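# Place every staple stick fully inside the small cardboard tray

## Task

Move every stick of staples into the small cardboard tray so that no stick extends beyond the tray's edges.

## Robot and tools

Robot: two arms, left_arm and right_arm, each carrying a five-finger hand (a left hand on left_arm, a mirrored right hand on right_arm). Scene frame: origin at table-top height midway between the nominal bases, +x out over the table, +z up, left_arm on the +y side (image sides do not follow these names). Actual bases: left_arm at (-0.012, +0.230, 0) m, right_arm at (+0.026, -0.369, 0) m, both turned only slightly about z. Reported hand poses, Hand targets and velocities are in each arm's own base frame; fixed cameras and the table use the scene frame; pose offsets are along the axes of that arm's current Hand target.

Hand point: a spot 0.15 m out from the wrist mounting face and 0.05 m in front of the palm. Its +z runs along the straightened fingers, +y points out of the palm, +x runs across the palm away from the thumb on the right hand and toward the thumb on the left hand. Straight fingertips reach 0.06-0.07 m past the point along +z, with their centre lines 0.06 m on the -y side. A rigid wrist bracket on the little-finger side reaches 0.10 m across the palm and can collide with things. With the thumb swung in front of the palm, the hand can wrap objects about 0.035-0.065 m thick, or a handle down to about 0.025 m.

Row layout (28 numbers, all in [-1, 1], always both arms even if one is idle): left_arm dx, dy, dz, rx, ry, rz, then left hand little, ring, middle, index, thumb_bend, thumb_turn, force_limit, speed; then the same 14 for right_arm. Pose part: an offset, not a pose, measured from that arm's Hand target at the start of the action, along the Hand target's axes; 1.0 equals 0.6 m of travel or 180 degrees; rx, ry, rz form a single rotation vector. Every row of one action is measured from that same start, and a new action starts from the updated Hand target, so a repeated offset moves further. Six zeros re-request the current Hand target. Hand part: absolute motor targets. Fingers and thumb_bend: +1 straight/open, -1 curled/closed. thumb_turn: +1 beside the palm, -1 across in front of it. force_limit maps linearly from about 0 N at -1 to 10 N at +1 (15 N for the two thumb motors). speed rises from near zero at -1 to full at +0.48 and stays full above. No value means 'unchanged': to keep a hand as it is, resend the eight hand numbers last executed for it; if none were executed yet this scene, send its hand_measured six values plus hand_force_limit and hand_speed. For a soft grip close at speed -0.94 or below. To tighten, raise force_limit and send a target more closed than hand_measured; to loosen, send one more open.

Tools:
- execute_actions(actions, cameras): actions is a list of actions; each action is a table of up to 15 rows, one per 1/30 s step; a shorter table repeats its last row to fill 15 steps. An empty list returns camera images. cameras: list of names, ["all"], or [].
- move(target, speed, blend, blocking, cameras): target is one 28-number row or a list of up to 15 rows, each an offset from the same starting Hand targets (not chained). The hand point travels in a straight line, sharing at most 10 s. speed: m/s, 0.002 to 4.3, default 0.25 (turns at twice that in rad/s), one value or one per target. blend: corner-rounding distance in m (0 = stop at each). blocking=false returns early while motion continues. The result adds a move: line (done, off_target, moving, held, fault) and limits (paced = pose clipped, held = steps withheld). No obstacle avoidance.
- wait(seconds 0 to 10), stop() to brake a running move, zoom_image(camera, region [x0, y0, x1, y1] in pixels, each side at most 504), show_instructions(), finished_scene(scene 1 to 3).

Results: end_effector_position (m) and end_effector_quat_wxyz per arm in its base frame; Hand target (next offsets count from it); hand_measured, hand_stopped_by (moving, target, force, stalled, fault) and hand_load_n (positive when pushed open), each in the six-motor order above; joint positions, velocities, torques; motor temperatures. A lost grip shows as hand_load_n dropping near 0.

Cameras: cam_head_left, cam_head_right, cam_high, cam_low, cam_left_wrist, cam_right_wrist, all 896x504.

Behaviour and cautions: commanded orientation is clipped to within 40 degrees of the measured one each step. Hands usually rest 1-3 cm (sometimes 5 cm) short of the command, mostly lower; the next command, even zeros, re-requests it, or send the missing distance. Small turns can shift the hand point a lot. Avoid paths near an arm's own base. Faster motion means harder contacts; don't slam the table or fixed items, drop or fling sticks, or overload fingers. Never let the two hands press or grip each other. Anything falling off the table, or left off it, fails the task. Loose items may be nudged occasionally. Holding loads, stretching out or pushing against unreachable poses heats motors; at 100 °C the arm drops and faults, so watch for MOTOR HOT.

Each tool is called after "Request:" as name(argument=value, ...), one argument or row to a line, values as JSON.

Reference images:

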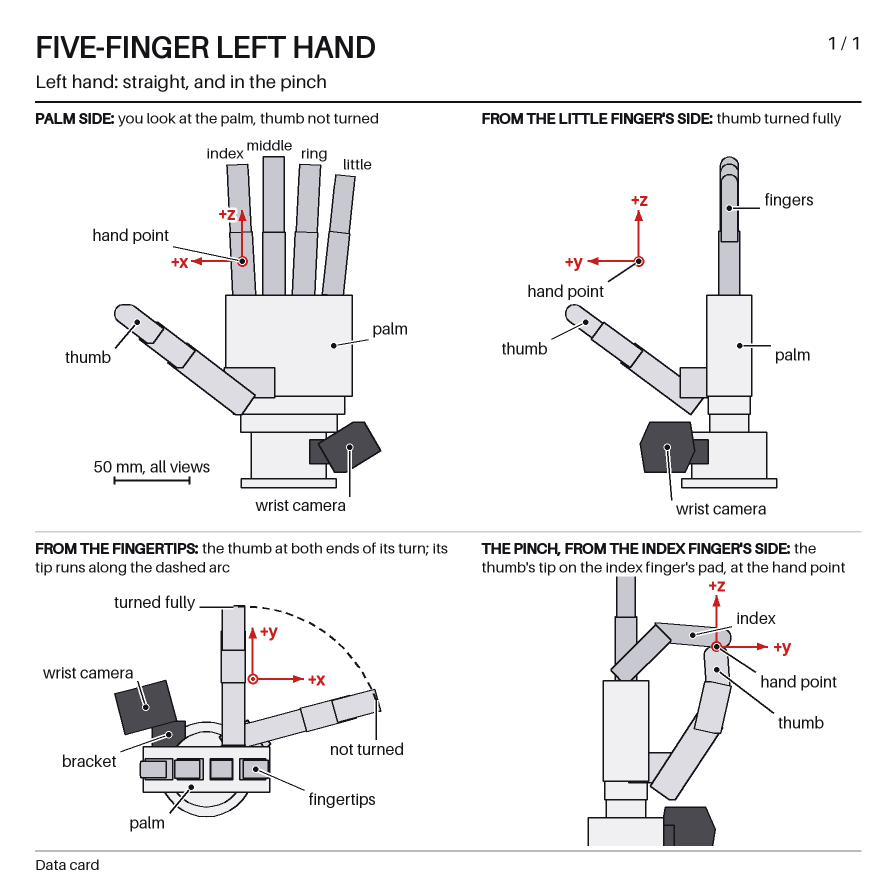

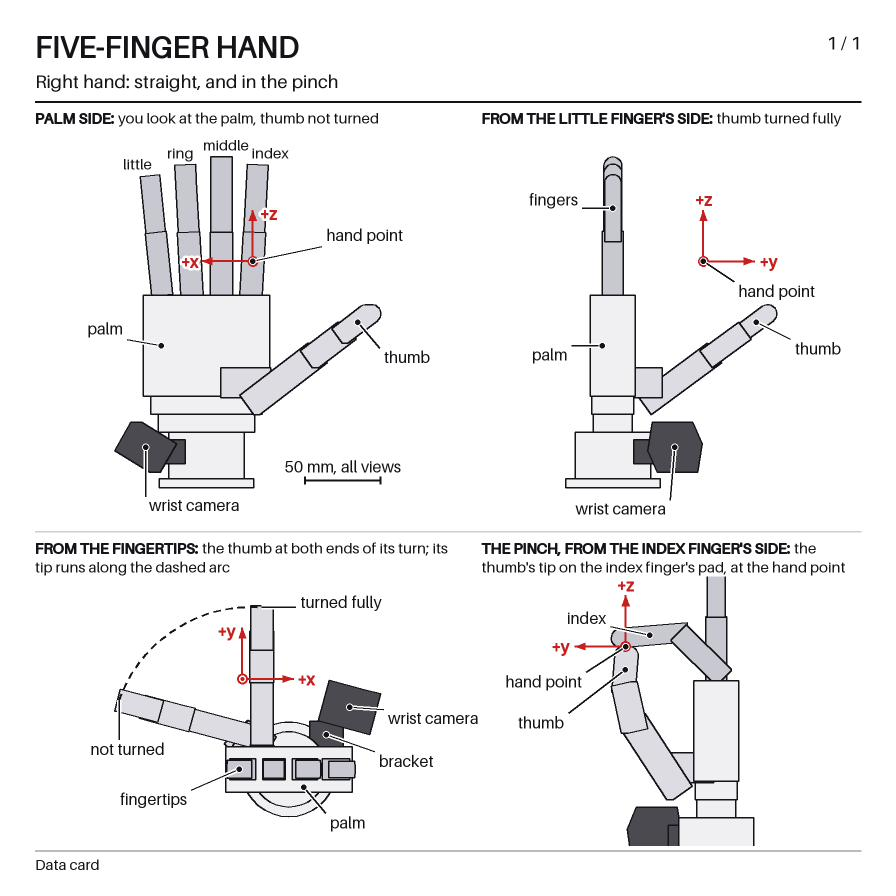

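## Session

Request:
execute_actions(
  actions=[],
)

Request:
zoom_image(
  camera="cam_high",
  region=[220, 100, 560, 320],
)

Request:
zoom_image(
  camera="cam_head_left",
  region=[340, 240, 600, 440],
)

Request:
zoom_image(
  camera="cam_head_right",
  region=[340, 240, 600, 440],
)

Request:
zoom_image(
  camera="cam_low",
  region=[380, 250, 600, 350],
)

Scene clock: 0.00 s.
left_arm: end_effector_position=(+0.5381, +0.1283, +0.1406) hand_measured=(+1.000, +1.000, +1.000, +1.000, +1.000, +1.000) hand_load_n=(+0.0, +0.0, +0.0, +0.0, +0.0, +0.0) hand_stopped_by=(target, target, target, target, target, target) hand_force_limit=0.00 hand_speed=-0.80 end_effector_quat_wxyz=(+0.655, -0.422, +0.626, +0.042) | right_arm: end_effector_position=(+0.6182, +0.3527, +0.1314) hand_measured=(+1.000, +1.000, +1.000, +1.000, +1.000, +1.000) hand_load_n=(+0.0, +0.0, +0.0, +0.0, +0.0, +0.0) hand_stopped_by=(target, target, target, target, target, target) hand_force_limit=0.00 hand_speed=-0.80 end_effector_quat_wxyz=(+0.740, -0.653, +0.122, +0.105)
Joint positions: left_arm=[-0.031 1.533 0.733 0.62 -0.68 0.928] | right_arm=[0.228 2.274 1.56 1.13 -1.275 0.725]
Joint velocities: within noise
Joint torques (N m): no reading
Motor temperatures (°C): left_arm=[31 32 41 29 27 29] | right_arm=[32 26 33 25 26 25]
Heat: left arm: hottest elbow 41 °C; right arm: hottest elbow 33 °C.
Hand target: left_arm +0.5469, +0.1280, +0.1543; +0.665, -0.423, +0.615, +0.035 | right_arm +0.6233, +0.3539, +0.1461; +0.745, -0.652, +0.108, +0.094
camera_calibration:
cam_left_wrist: T_world_to_cam=[[0.651363, -0.719199, 0.241823, -0.289273], [-0.33411, -0.558005, -0.759606, 0.363346], [0.681246, 0.413983, -0.603756, -0.228244], [0, 0, 0, 1]] pos_world=[0.465309, 0.0891933, 0.208149]
cam_right_wrist: T_world_to_cam=[[-0.0245178, 0.178278, -0.983675, 0.0860881], [-0.876388, -0.477247, -0.0646511, 0.721018], [-0.480982, 0.860495, 0.167942, 0.086035], [0, 0, 0, 1]] pos_world=[0.675383, 0.254724, 0.116848]

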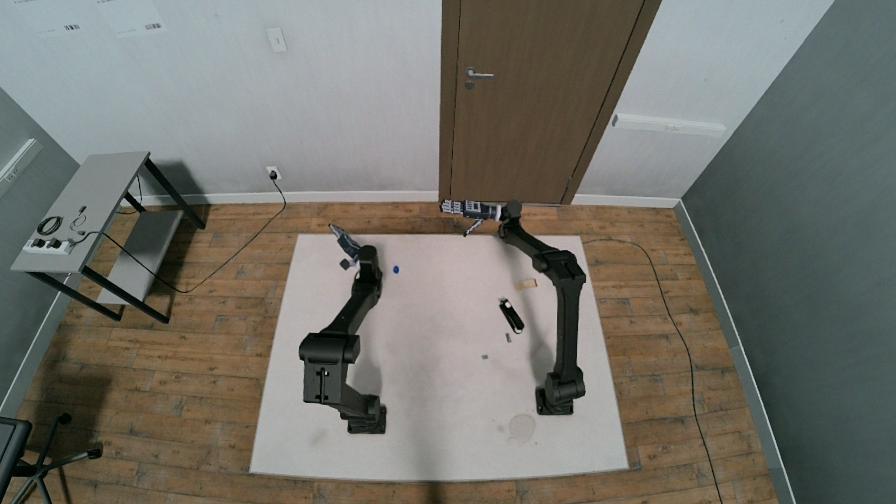

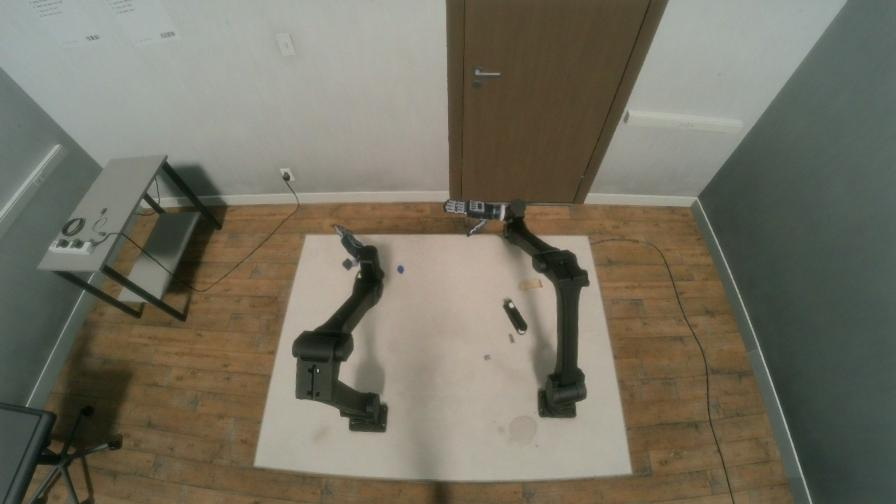

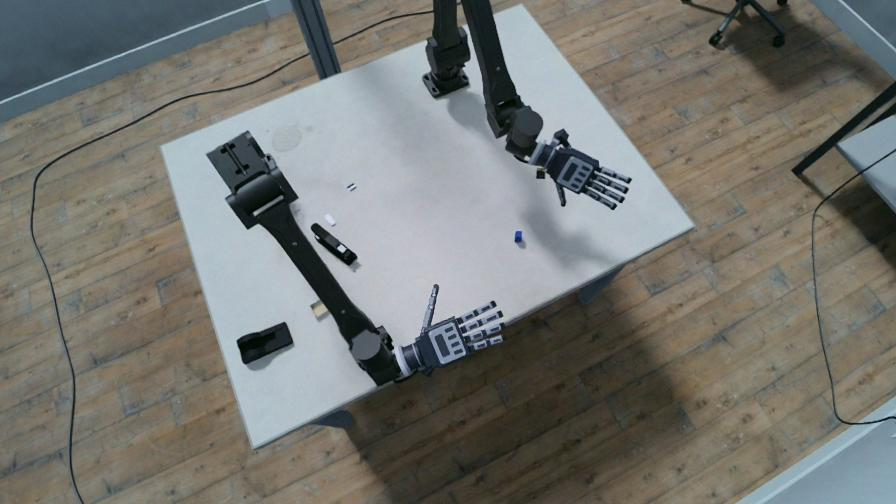

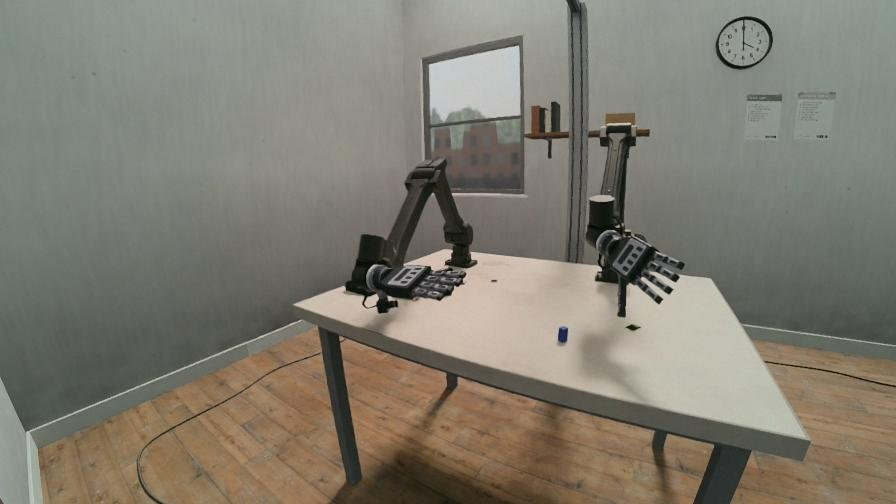

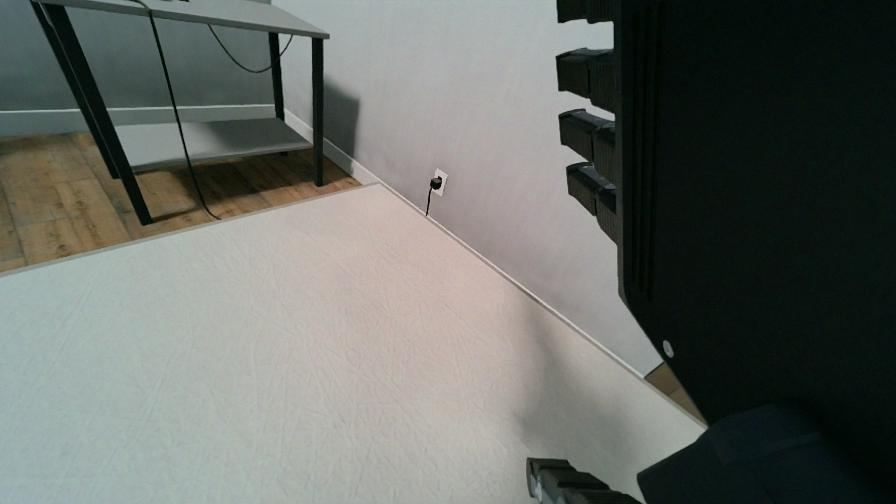

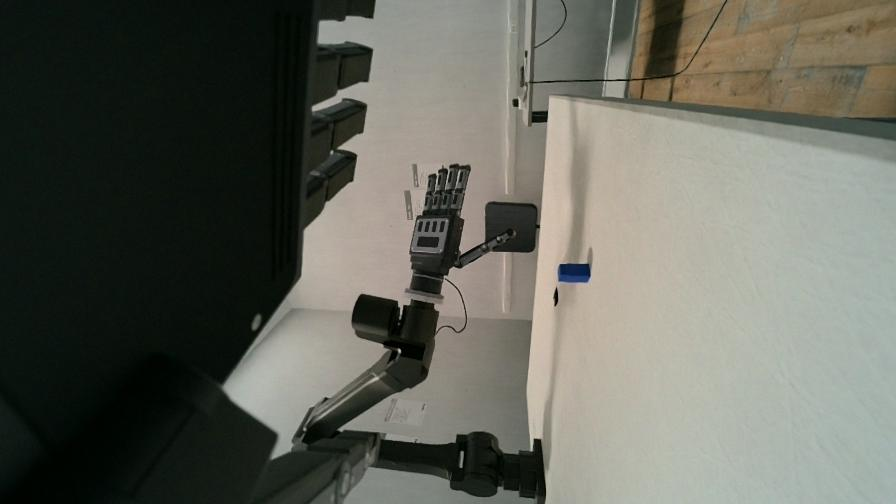

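Scaled by 1.482 from the camera's 896x504 image, which has a finer 1280x720 frame.

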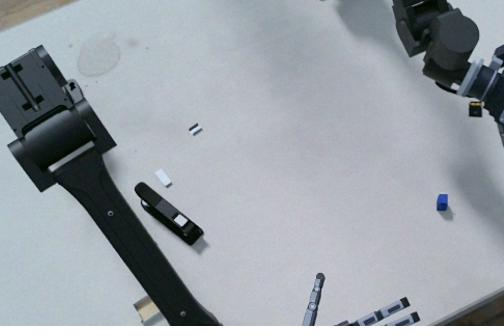

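Scaled by 1.938 from the camera's 896x504 image, which has a finer 1280x720 frame.

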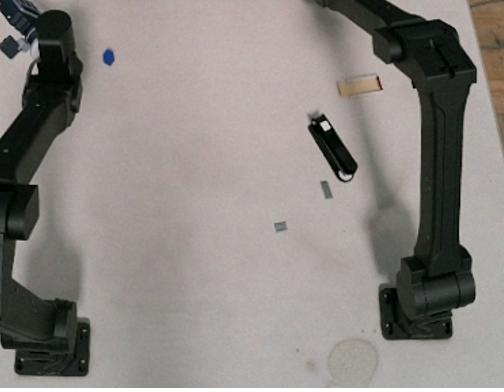

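Scaled by 1.938 from the camera's 896x504 image, which has a finer 1280x720 frame.

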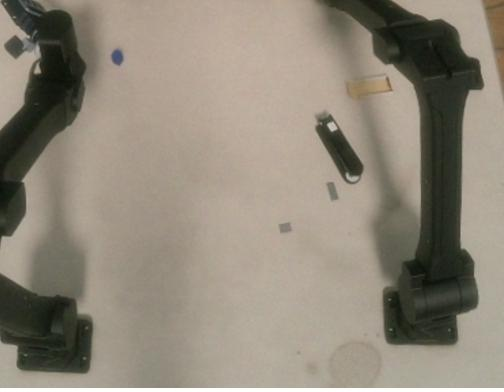

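Scaled by 2.291 from the camera's 896x504 image, which has a finer 1280x720 frame.

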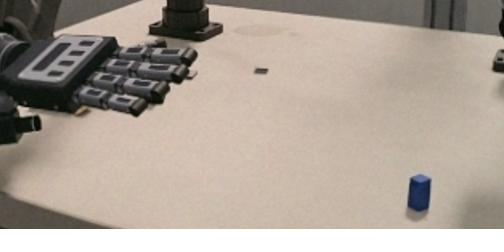

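Request:
move(
  target=[
    [0,0,0,0,0,0,1,1,1,1,1,1,0,-0.8,-0.0709,-0.2378,0.0316,0,0,0,1,1,1,1,1,1,0,-0.8],
    [0,0,0,0,0,0,1,1,1,1,1,1,0,-0.8,-0.373,-0.3202,-0.5532,0.1103,0.3699,-0.0492,1,1,1,1,1,1,0,-0.8],
  ],
  speed=0.4,
  cameras=["cam_high"],
)

Scene clock: 24.30 s.
left_arm: end_effector_position=(+0.5381, +0.1283, +0.1406) hand_measured=(+1.000, +1.000, +1.000, +1.000, +1.000, +1.000) hand_load_n=(+0.0, +0.0, +0.0, +0.0, +0.0, +0.0) hand_stopped_by=(target, target, target, target, target, target) hand_force_limit=0.00 hand_speed=-0.80 end_effector_quat_wxyz=(+0.655, -0.422, +0.626, +0.042) | right_arm: end_effector_position=(+0.4491, +0.0002, +0.3539) hand_measured=(+1.000, +1.000, +1.000, +1.000, +1.000, +1.000) hand_load_n=(+0.0, +0.0, +0.0, +0.0, +0.0, -0.5) hand_stopped_by=(target, target, target, target, target, target) hand_force_limit=0.00 hand_speed=-0.80 end_effector_quat_wxyz=(+0.667, -0.469, +0.461, -0.351)
Joint positions: left_arm=[-0.031 1.533 0.733 0.62 -0.68 0.928] | right_arm=[-0.365 0.947 0.643 0.476 -0.668 0.4]
Joint torques (N m): left_arm=[1.79 -11.05 7.61 2 -0.09 0.11] | right_arm=[2.43 -5.48 8.46 1.54 0.04 -0.1]
Heat: left arm: hottest elbow 42 °C; right arm: hottest elbow 34 °C.
Hand target: left_arm +0.5469, +0.1280, +0.1543; +0.665, -0.423, +0.615, +0.035 | right_arm +0.4495, -0.0004, +0.3499; +0.664, -0.471, +0.463, -0.351
Off the commanded pose: left_arm 0.016 m, 2 deg | right_arm 0.004 m, 1 deg.
move: off_target (left_arm)
Images, in order (width x height): cam_high 896x504.

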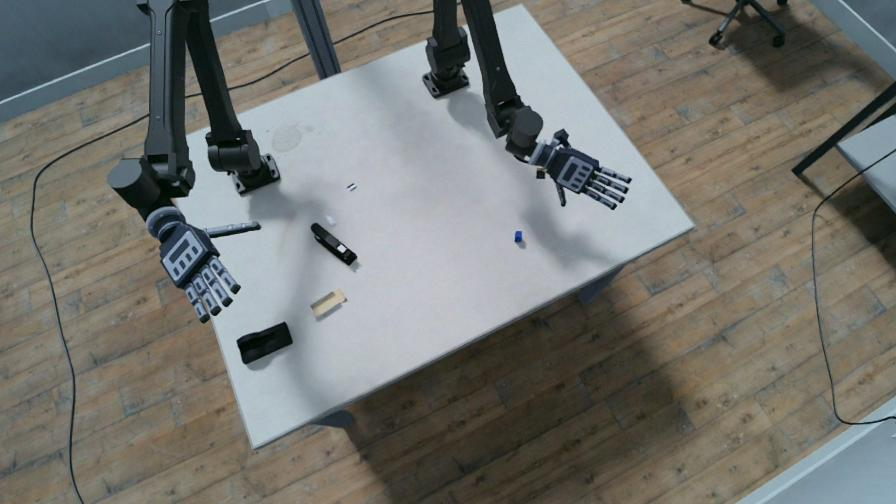

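Request:
move(
  target=[0.0847,-0.3893,-0.7017,0.2671,0.5709,-0.0608,1,1,1,1,0.3,-1,-0.5,-0.5,0.386,-0.1343,-0.5338,0.1184,0.3961,-0.0532,1,1,1,1,1,1,0,-0.8],
  speed=0.35,
  cameras=["cam_left_wrist","cam_high","cam_head_left","cam_low"],
)

Request:
zoom_image(
  camera="cam_high",
  region=[270, 160, 390, 340],
)

Request:
zoom_image(
  camera="cam_head_left",
  region=[450, 250, 600, 370],
)

Scene clock: 34.77 s.
left_arm: end_effector_position=(+0.3466, -0.2890, +0.2535) hand_measured=(+1.000, +1.000, +1.000, +1.000, +0.300, -1.000) hand_load_n=(+0.0, +0.0, +0.0, +0.0, +0.0, +0.0) hand_stopped_by=(target, target, target, target, target, target) hand_force_limit=-0.50 hand_speed=-0.50 end_effector_quat_wxyz=(+0.032, -0.089, +0.824, -0.559) | right_arm: end_effector_position=(+0.2216, -0.3280, +0.3157) hand_measured=(+1.000, +1.000, +1.000, +1.000, +1.000, +1.000) hand_load_n=(+0.0, +0.0, +0.0, +0.0, +0.0, -0.5) hand_stopped_by=(target, target, target, target, target, target) hand_force_limit=0.00 hand_speed=-0.80 end_effector_quat_wxyz=(+0.316, -0.091, +0.660, -0.675)
Joint positions: left_arm=[-0.344 1.193 0.982 -0.478 0.944 0.54] | right_arm=[-1.193 0.618 0.43 0.301 -0.197 0.323]
Joint torques (N m): left_arm=[0.73 -7.3 12.33 2.19 0.53 0.01] | right_arm=[1.55 -1.73 9.17 3.04 0.08 -0.06]
Heat: left arm: hottest elbow 44 °C; right arm: hottest elbow 36 °C.
Hand target: left_arm +0.3596, -0.3002, +0.2806; +0.049, -0.071, +0.816, -0.572 | right_arm +0.2198, -0.3306, +0.3200; +0.313, -0.092, +0.654, -0.682
Off the commanded pose: left_arm 0.032 m, 3 deg | right_arm 0.005 m, 1 deg.
move: off_target (left_arm)
camera_calibration:
cam_left_wrist: T_world_to_cam=[[-0.155372, -0.4335, 0.887658, -0.293396], [-0.926267, 0.376248, 0.0216154, 0.429467], [-0.34335, -0.81885, -0.459995, 0.105581], [0, 0, 0, 1]] pos_world=[0.388466, -0.202318, 0.29972]
Images, in order (width x height): cam_head_left 896x504, cam_high 896x504, cam_low 896x504, cam_left_wrist 896x504.

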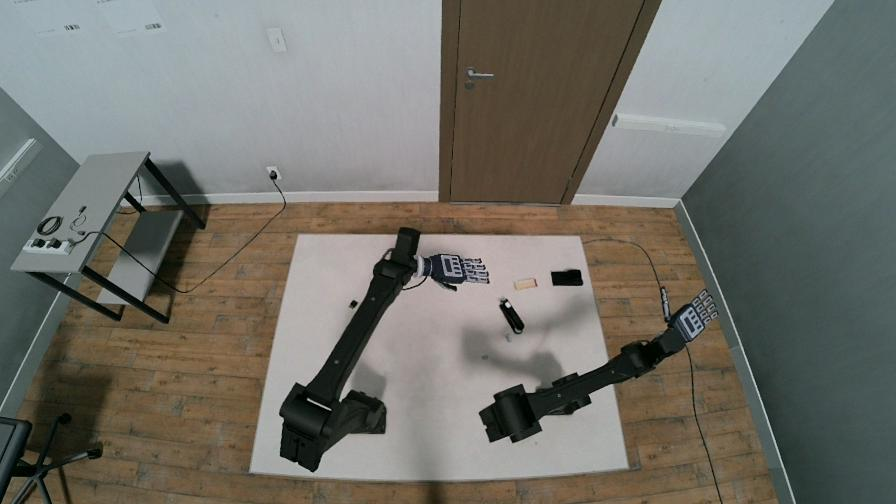

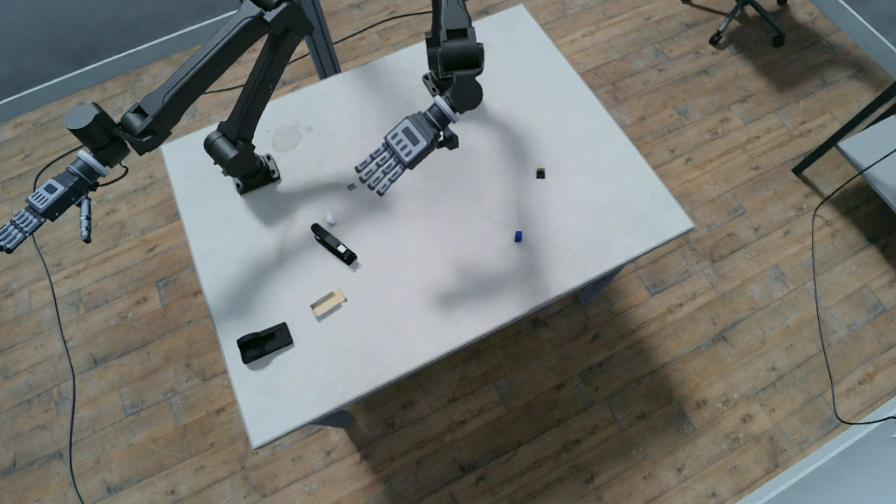

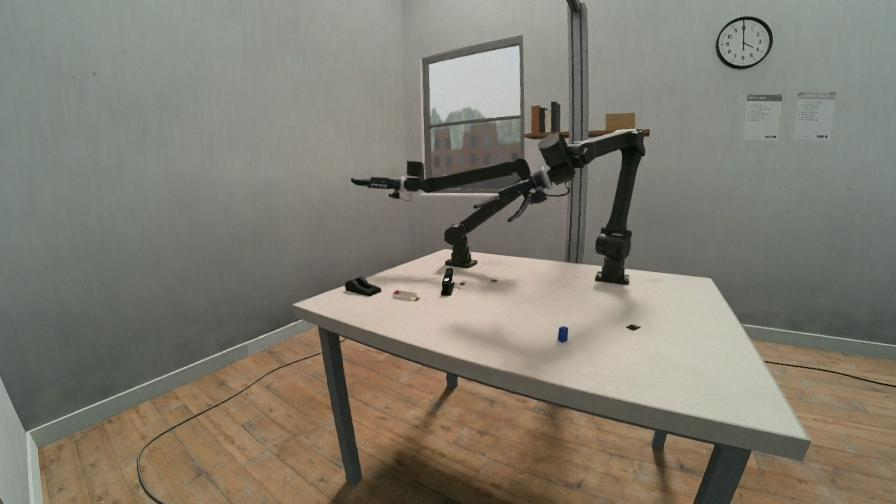

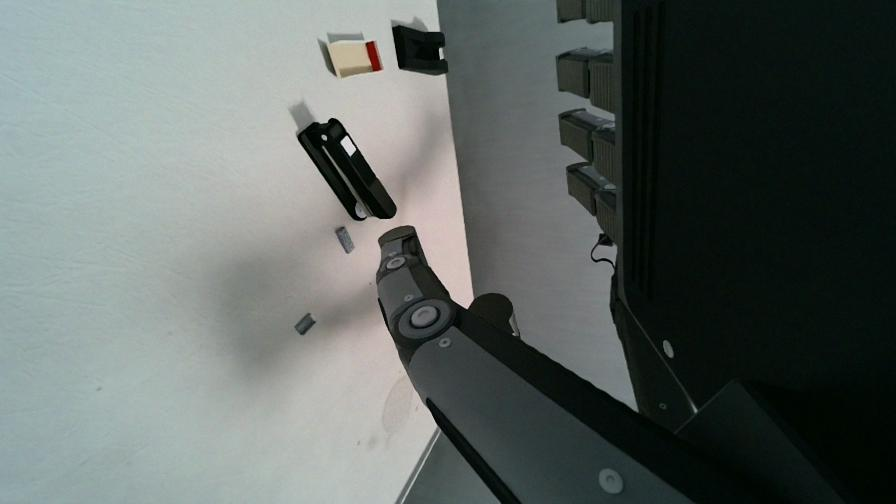

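Scaled by 2.800 from the camera's 896x504 image, which has a finer 1280x720 frame.

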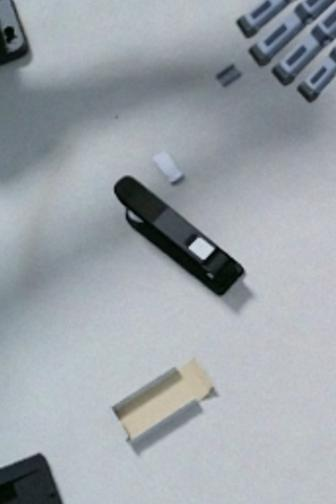

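Scaled by 3.360 from the camera's 896x504 image, which has a finer 1280x720 frame.

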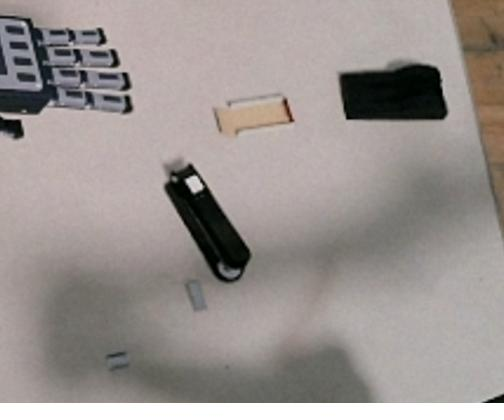

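Request:
zoom_image(
  camera="cam_left_wrist",
  region=[270, 0, 470, 250],
)

Request:
zoom_image(
  camera="cam_left_wrist",
  region=[270, 210, 390, 350],
)

Request:
zoom_image(
  camera="cam_high",
  region=[490, 140, 570, 260],
)

Scaled by 2.016 from the camera's 896x504 image, which has a finer 1280x720 frame.

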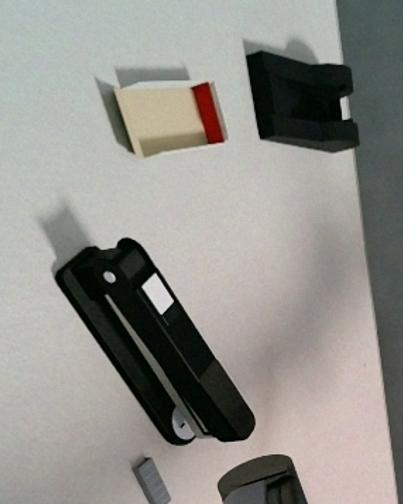

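Scaled by 3.600 from the camera's 896x504 image, which has a finer 1280x720 frame.

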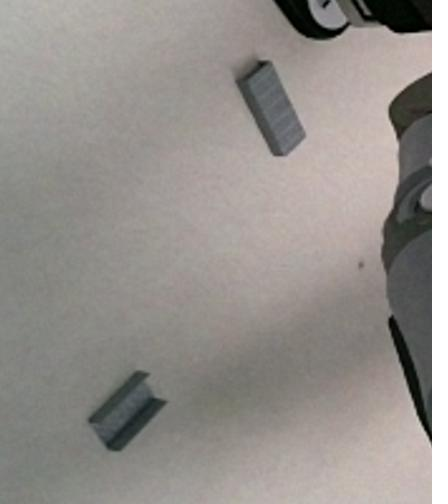

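Scaled by 4.200 from the camera's 896x504 image, which has a finer 1280x720 frame.

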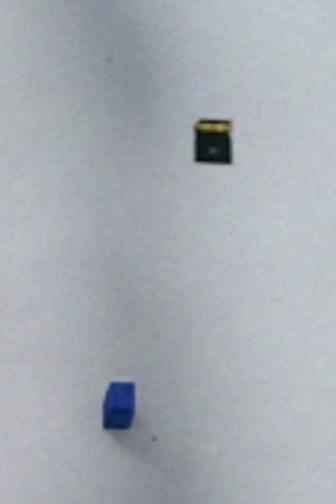

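Request:
move(
  target=[0.1902,0.1813,0.3575,0.0387,-0.0747,-0.0221,1,1,0.2,1,0.3,-1,-0.5,-0.5,0,0,0,0,0,0,1,1,1,1,1,1,0,-0.8],
  speed=0.2,
  cameras=["cam_left_wrist"],
)

Request:
zoom_image(
  camera="cam_left_wrist",
  region=[220, 40, 500, 290],
)

Scene clock: 88.93 s.
left_arm: end_effector_position=(+0.2761, -0.4772, +0.0983) hand_measured=(+1.000, +1.000, +0.200, +1.000, +0.300, -1.000) hand_load_n=(+0.0, +0.0, +0.0, +0.0, +0.0, +0.0) hand_stopped_by=(target, target, target, target, target, target) hand_force_limit=-0.50 hand_speed=-0.50 end_effector_quat_wxyz=(+0.129, -0.162, +0.772, -0.600) | right_arm: end_effector_position=(+0.2216, -0.3280, +0.3157) hand_measured=(+1.000, +1.000, +1.000, +1.000, +1.000, +1.000) hand_load_n=(+0.0, +0.0, +0.0, +0.0, +0.0, -0.5) hand_stopped_by=(target, target, target, target, target, target) hand_force_limit=0.00 hand_speed=-0.80 end_effector_quat_wxyz=(+0.316, -0.092, +0.660, -0.675)
Joint positions: left_arm=[-0.918 1.504 0.644 0.605 0.226 0.063] | right_arm=[-1.193 0.618 0.43 0.301 -0.197 0.323]
Joint torques (N m): left_arm=[1.49 -10.34 5.96 2.61 -0.09 0] | right_arm=[1.44 -1.49 9.2 2.89 0.04 -0.1]
Motor temperatures (°C): left_arm=[30 32 56 29 27 29] | right_arm=[32 26 40 25 26 25]
Heat: left arm: hottest elbow 56 °C; right arm: hottest elbow 40 °C.
Hand target: left_arm +0.2755, -0.4820, +0.1051; +0.129, -0.163, +0.765, -0.609 | right_arm +0.2198, -0.3306, +0.3200; +0.313, -0.092, +0.654, -0.683
Off the commanded pose: left_arm 0.008 m, 1 deg | right_arm 0.005 m, 1 deg.
move: done
camera_calibration:
cam_left_wrist: T_world_to_cam=[[-0.140022, -0.365093, 0.920381, -0.223038], [-0.98513, 0.144836, -0.0924193, 0.355288], [-0.0995629, -0.919636, -0.379944, -0.267527], [0, 0, 0, 1]] pos_world=[0.292139, -0.378915, 0.13647]
Images, in order (width x height): cam_left_wrist 896x504.

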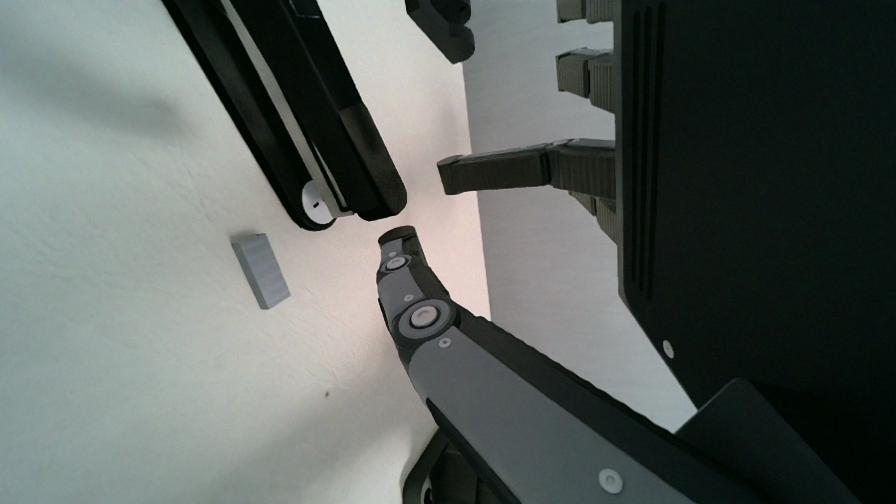

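Scaled by 1.800 from the camera's 896x504 image, which has a finer 1280x720 frame.

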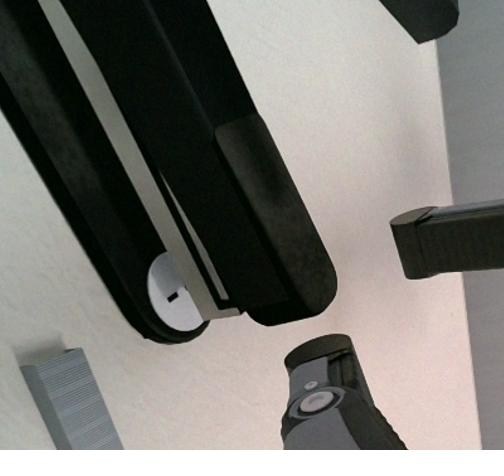

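Request:
move(
  target=[
    [0,0,0,0.0,0.0,0.0,-1,-1,0.2,1,0.3,-1,-0.5,-0.3,0,0,0,0,0,0,1,1,1,1,1,1,0,-0.8],
    [0.019,0.0825,-0.0027,0,0.092,0.0212,-1,-1,0.12,1,0.3,-1,-0.5,-0.5,0,0,0,0,0,0,1,1,1,1,1,1,0,-0.8],
  ],
  speed=0.12,
  cameras=["cam_left_wrist"],
)

Request:
zoom_image(
  camera="cam_left_wrist",
  region=[220, 80, 500, 330],
)

Scene clock: 136.73 s.
left_arm: end_effector_position=(+0.2469, -0.4728, +0.0521) hand_measured=(-1.000, -1.000, +0.120, +1.000, +0.300, -1.000) hand_load_n=(+0.0, +0.0, +0.0, +0.0, +0.0, +0.0) hand_stopped_by=(target, target, target, target, target, target) hand_force_limit=-0.50 hand_speed=-0.50 end_effector_quat_wxyz=(+0.025, -0.052, +0.787, -0.614) | right_arm: end_effector_position=(+0.2216, -0.3280, +0.3157) hand_measured=(+1.000, +1.000, +1.000, +1.000, +1.000, +1.000) hand_load_n=(-0.5, +0.0, +0.0, +0.0, +0.0, -0.5) hand_stopped_by=(target, target, target, target, target, target) hand_force_limit=0.00 hand_speed=-0.80 end_effector_quat_wxyz=(+0.316, -0.092, +0.660, -0.675)
Joint positions: left_arm=[-0.849 1.652 0.644 0.709 0.595 0.147] | right_arm=[-1.193 0.618 0.43 0.301 -0.197 0.323]
Joint torques (N m): left_arm=[2.43 -10.52 5.96 2.24 0.28 0.21] | right_arm=[1.08 -1.26 9.25 2.8 0.01 -0.05]
Motor temperatures (°C): left_arm=[30 32 47 29 27 29] | right_arm=[32 26 41 25 26 25]
Heat: left arm: hottest elbow 47 °C; right arm: hottest elbow 41 °C.
Hand target: left_arm +0.2599, -0.4751, +0.0574; +0.038, -0.048, +0.781, -0.622 | right_arm +0.2198, -0.3306, +0.3200; +0.313, -0.092, +0.654, -0.683
Off the commanded pose: left_arm 0.014 m, 2 deg | right_arm 0.005 m, 1 deg.
move: off_target (left_arm); target 2's new numbers were sent with left_arm's hand 0.014 m and 2 deg from that target
camera_calibration:
cam_left_wrist: T_world_to_cam=[[-0.217698, -0.301915, 0.928146, -0.134313], [-0.898121, 0.434238, -0.0694031, 0.435755], [-0.382082, -0.848696, -0.365689, -0.181276], [0, 0, 0, 1]] pos_world=[0.292858, -0.38362, 0.0886145]
Images, in order (width x height): cam_left_wrist 896x504.

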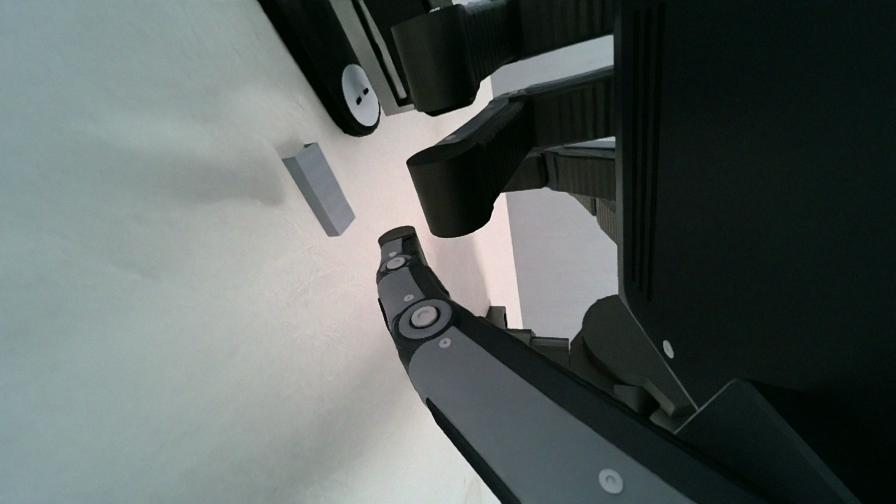

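Scaled by 1.800 from the camera's 896x504 image, which has a finer 1280x720 frame.

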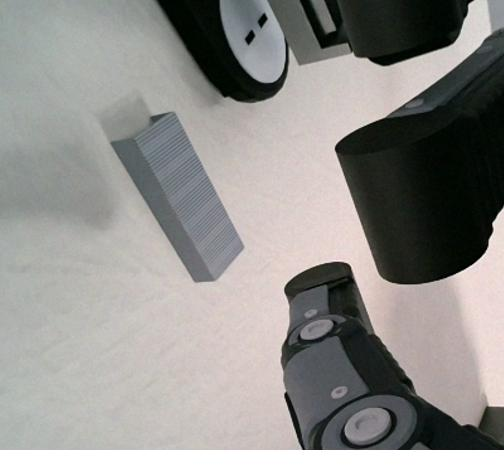

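Request:
move(
  target=[-0.018,0.0357,0.0092,0,0,0.0076,-1,-1,0.12,1,0.3,-1,-0.5,-0.5,0,0,0,0,0,0,1,1,1,1,1,1,0,-0.8],
  speed=0.06,
  cameras=["cam_left_wrist"],
)

Request:
zoom_image(
  camera="cam_left_wrist",
  region=[260, 60, 500, 280],
)

Scene clock: 147.73 s.
left_arm: end_effector_position=(+0.2545, -0.4688, +0.0266) hand_measured=(-1.000, -1.000, +0.120, +1.000, +0.300, -1.000) hand_load_n=(+0.0, +0.0, +0.0, +0.0, +0.0, +0.0) hand_stopped_by=(target, target, target, target, target, target) hand_force_limit=-0.50 hand_speed=-0.50 end_effector_quat_wxyz=(+0.030, -0.044, +0.790, -0.611) | right_arm: end_effector_position=(+0.2216, -0.3280, +0.3157) hand_measured=(+1.000, +1.000, +1.000, +1.000, +1.000, +1.000) hand_load_n=(-0.5, +0.0, +0.0, -0.5, +0.0, -0.5) hand_stopped_by=(target, target, target, target, target, target) hand_force_limit=0.00 hand_speed=-0.80 end_effector_quat_wxyz=(+0.316, -0.092, +0.660, -0.675)
Joint positions: left_arm=[-0.831 1.727 0.644 0.77 0.612 0.176] | right_arm=[-1.193 0.618 0.43 0.301 -0.197 0.323]
Joint torques (N m): left_arm=[1.79 -11.05 6.17 2.35 0.23 0.22] | right_arm=[2.02 -0.91 9.42 2.76 0.05 -0.11]
Heat: left arm: hottest elbow 46 °C; right arm: hottest elbow 41 °C.
Hand target: left_arm +0.2707, -0.4743, +0.0352; +0.045, -0.038, +0.781, -0.621 | right_arm +0.2198, -0.3306, +0.3200; +0.313, -0.092, +0.654, -0.683
Off the commanded pose: left_arm 0.019 m, 2 deg | right_arm 0.005 m, 1 deg.
move: off_target (left_arm)
camera_calibration:
cam_left_wrist: T_world_to_cam=[[-0.233924, -0.309697, 0.921611, -0.107189], [-0.894432, 0.440151, -0.0791178, 0.441167], [-0.381145, -0.842826, -0.379965, -0.181432], [0, 0, 0, 1]] pos_world=[0.300368, -0.380292, 0.0647532]
Images, in order (width x height): cam_left_wrist 896x504.

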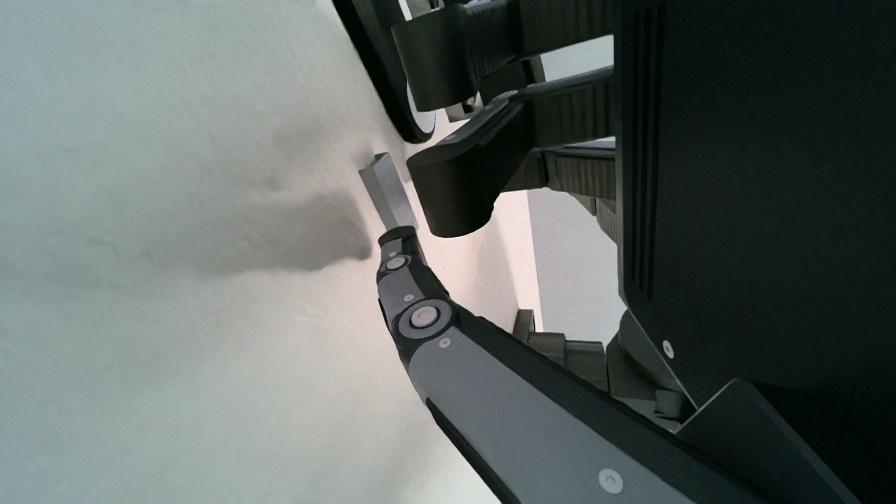

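Scaled by 2.100 from the camera's 896x504 image, which has a finer 1280x720 frame.

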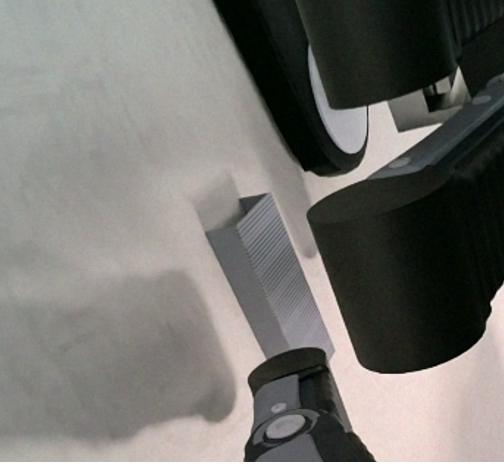

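Request:
move(
  target=[-0.0005,0.0100,0.0012,0,0,0,-1,-1,0.12,1,0.3,-1,-0.5,-0.5,0,0,0,0,0,0,1,1,1,1,1,1,0,-0.8],
  speed=0.05,
  cameras=["cam_left_wrist"],
)

Request:
zoom_image(
  camera="cam_left_wrist",
  region=[300, 100, 480, 280],
)

Scene clock: 155.70 s.
left_arm: end_effector_position=(+0.2554, -0.4692, +0.0231) hand_measured=(-1.000, -1.000, +0.120, +1.000, +0.300, -1.000) hand_load_n=(+0.0, +0.0, +0.0, +0.0, +0.0, +0.0) hand_stopped_by=(target, target, target, target, target, target) hand_force_limit=-0.50 hand_speed=-0.50 end_effector_quat_wxyz=(+0.031, -0.043, +0.789, -0.612) | right_arm: end_effector_position=(+0.2216, -0.3280, +0.3157) hand_measured=(+1.000, +1.000, +1.000, +1.000, +1.000, +1.000) hand_load_n=(+0.0, +0.0, +0.0, -0.5, +0.0, +0.0) hand_stopped_by=(target, target, target, target, target, target) hand_force_limit=0.00 hand_speed=-0.80 end_effector_quat_wxyz=(+0.316, -0.092, +0.660, -0.675)
Joint positions: left_arm=[-0.83 1.742 0.644 0.79 0.613 0.178] | right_arm=[-1.193 0.618 0.43 0.301 -0.197 0.323]
Joint torques (N m): left_arm=[2.26 -10.81 6.11 2.48 0.3 0.23] | right_arm=[0.56 -1.08 9.35 2.8 0.02 -0.05]
Heat: left arm: hottest elbow 45 °C; right arm: hottest elbow 41 °C.
Hand target: left_arm +0.2711, -0.4736, +0.0293; +0.045, -0.038, +0.781, -0.621 | right_arm +0.2198, -0.3306, +0.3200; +0.313, -0.092, +0.654, -0.683
Off the commanded pose: left_arm 0.017 m, 2 deg | right_arm 0.005 m, 1 deg.
move: off_target (left_arm)
camera_calibration:
cam_left_wrist: T_world_to_cam=[[-0.237904, -0.305988, 0.921831, -0.100988], [-0.893832, 0.440367, -0.0845049, 0.442045], [-0.380086, -0.844067, -0.378267, -0.18368], [0, 0, 0, 1]] pos_world=[0.301275, -0.380601, 0.0609688]
Images, in order (width x height): cam_left_wrist 896x504.

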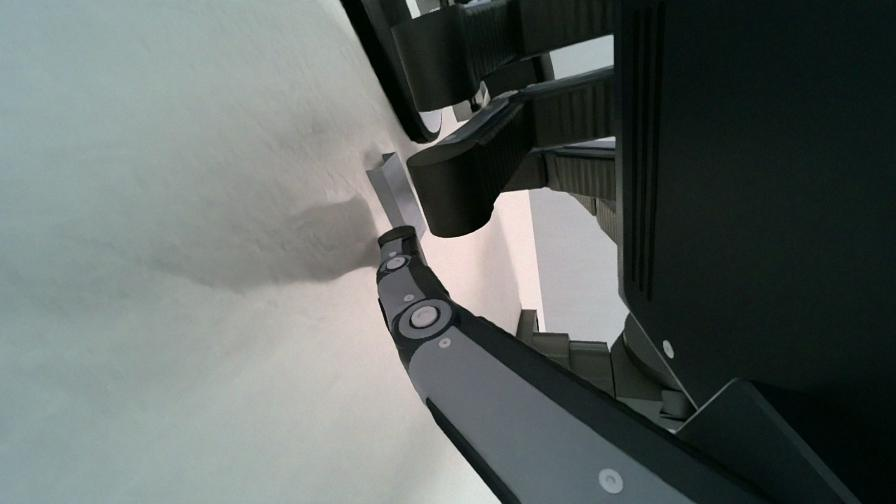

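Scaled by 2.800 from the camera's 896x504 image, which has a finer 1280x720 frame.

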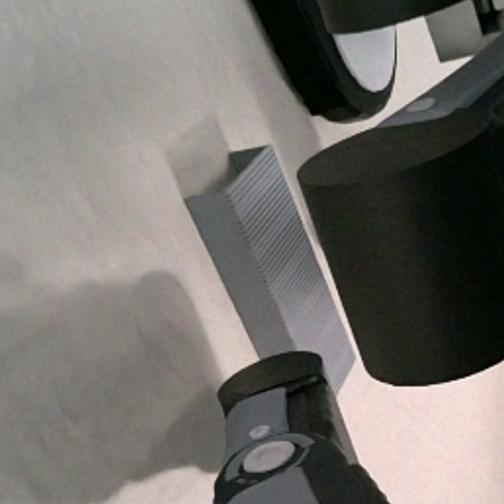

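Request:
move(
  target=[0.0,0.0060,0.0010,0,0,0,-1,-1,0.12,1,0.3,-1,-0.5,-0.5,0,0,0,0,0,0,1,1,1,1,1,1,0,-0.8],
  speed=0.05,
  cameras=[],
)

Scene clock: 159.57 s.
left_arm: end_effector_position=(+0.2557, -0.4694, +0.0200) hand_measured=(-1.000, -1.000, +0.120, +1.000, +0.300, -1.000) hand_load_n=(+0.0, +0.0, +0.0, +0.0, +0.0, +0.0) hand_stopped_by=(target, target, target, target, target, target) hand_force_limit=-0.50 hand_speed=-0.50 end_effector_quat_wxyz=(+0.031, -0.042, +0.789, -0.613) | right_arm: end_effector_position=(+0.2216, -0.3280, +0.3157) hand_measured=(+1.000, +1.000, +1.000, +1.000, +1.000, +1.000) hand_load_n=(+0.0, +0.0, +0.0, -0.5, +0.0, -0.5) hand_stopped_by=(target, target, target, target, target, target) hand_force_limit=0.00 hand_speed=-0.80 end_effector_quat_wxyz=(+0.316, -0.092, +0.660, -0.675)
Joint positions: left_arm=[-0.829 1.752 0.644 0.801 0.614 0.178] | right_arm=[-1.193 0.618 0.43 0.301 -0.197 0.323]
Joint torques (N m): left_arm=[2.37 -10.93 5.48 2.59 0.28 0.21] | right_arm=[1.96 -1.32 9.21 2.96 0.01 -0.08]
Heat: left arm: hottest elbow 45 °C; right arm: hottest elbow 41 °C.
Hand target: left_arm +0.2711, -0.4734, +0.0255; +0.045, -0.038, +0.781, -0.621 | right_arm +0.2198, -0.3306, +0.3200; +0.313, -0.092, +0.654, -0.683
Off the commanded pose: left_arm 0.017 m, 2 deg | right_arm 0.005 m, 1 deg.
move: off_target (left_arm)
No camera images: "cameras" was empty.

Request:
move(
  target=[0.0,0.0040,0.0007,0,0,0,-1,-1,0.12,1,0.3,-1,-0.5,-0.5,0,0,0,0,0,0,1,1,1,1,1,1,0,-0.8],
  speed=0.05,
  cameras=["cam_left_wrist"],
)

Request:
zoom_image(
  camera="cam_left_wrist",
  region=[300, 100, 480, 280],
)

Scene clock: 163.43 s.
left_arm: end_effector_position=(+0.2561, -0.4697, +0.0191) hand_measured=(-1.000, -1.000, +0.120, +1.000, +0.300, -1.000) hand_load_n=(+0.0, +0.0, +0.0, +0.0, +0.0, +0.0) hand_stopped_by=(target, target, target, target, target, target) hand_force_limit=-0.50 hand_speed=-0.50 end_effector_quat_wxyz=(+0.032, -0.042, +0.788, -0.614) | right_arm: end_effector_position=(+0.2216, -0.3280, +0.3157) hand_measured=(+1.000, +1.000, +1.000, +1.000, +1.000, +1.000) hand_load_n=(+0.0, +0.0, +0.0, +0.0, +0.0, +0.0) hand_stopped_by=(target, target, target, target, target, target) hand_force_limit=0.00 hand_speed=-0.80 end_effector_quat_wxyz=(+0.316, -0.092, +0.660, -0.675)
Joint positions: left_arm=[-0.829 1.758 0.644 0.81 0.615 0.178] | right_arm=[-1.193 0.618 0.43 0.301 -0.197 0.323]
Joint torques (N m): left_arm=[2.08 -10.93 5.68 2.44 0.21 0.21] | right_arm=[1.9 -1.44 9.36 2.81 0.04 -0.08]
Heat: left arm: hottest elbow 45 °C; right arm: hottest elbow 41 °C.
Hand target: left_arm +0.2712, -0.4732, +0.0231; +0.045, -0.038, +0.781, -0.621 | right_arm +0.2198, -0.3306, +0.3200; +0.313, -0.092, +0.654, -0.683
Off the commanded pose: left_arm 0.016 m, 2 deg | right_arm 0.005 m, 1 deg.
move: off_target (left_arm)
camera_calibration:
cam_left_wrist: T_world_to_cam=[[-0.241006, -0.302412, 0.922206, -0.0949263], [-0.89321, 0.440766, -0.0888907, 0.442633], [-0.379596, -0.845146, -0.376344, -0.186009], [0, 0, 0, 1]] pos_world=[0.301878, -0.381009, 0.0568842]
Images, in order (width x height): cam_left_wrist 896x504.

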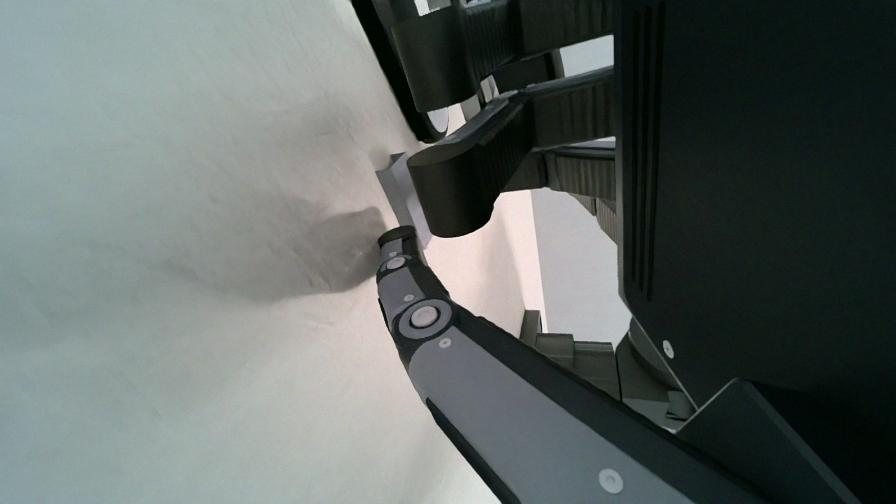

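Scaled by 2.800 from the camera's 896x504 image, which has a finer 1280x720 frame.

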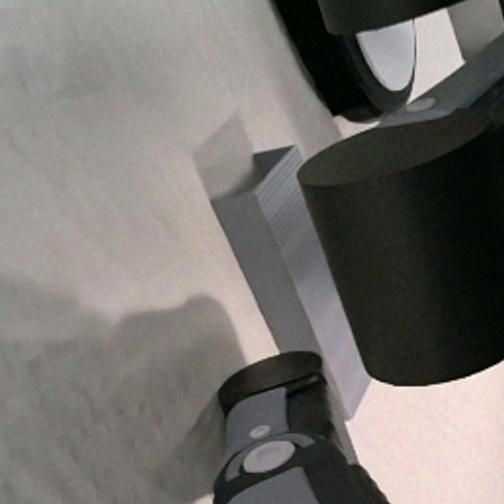

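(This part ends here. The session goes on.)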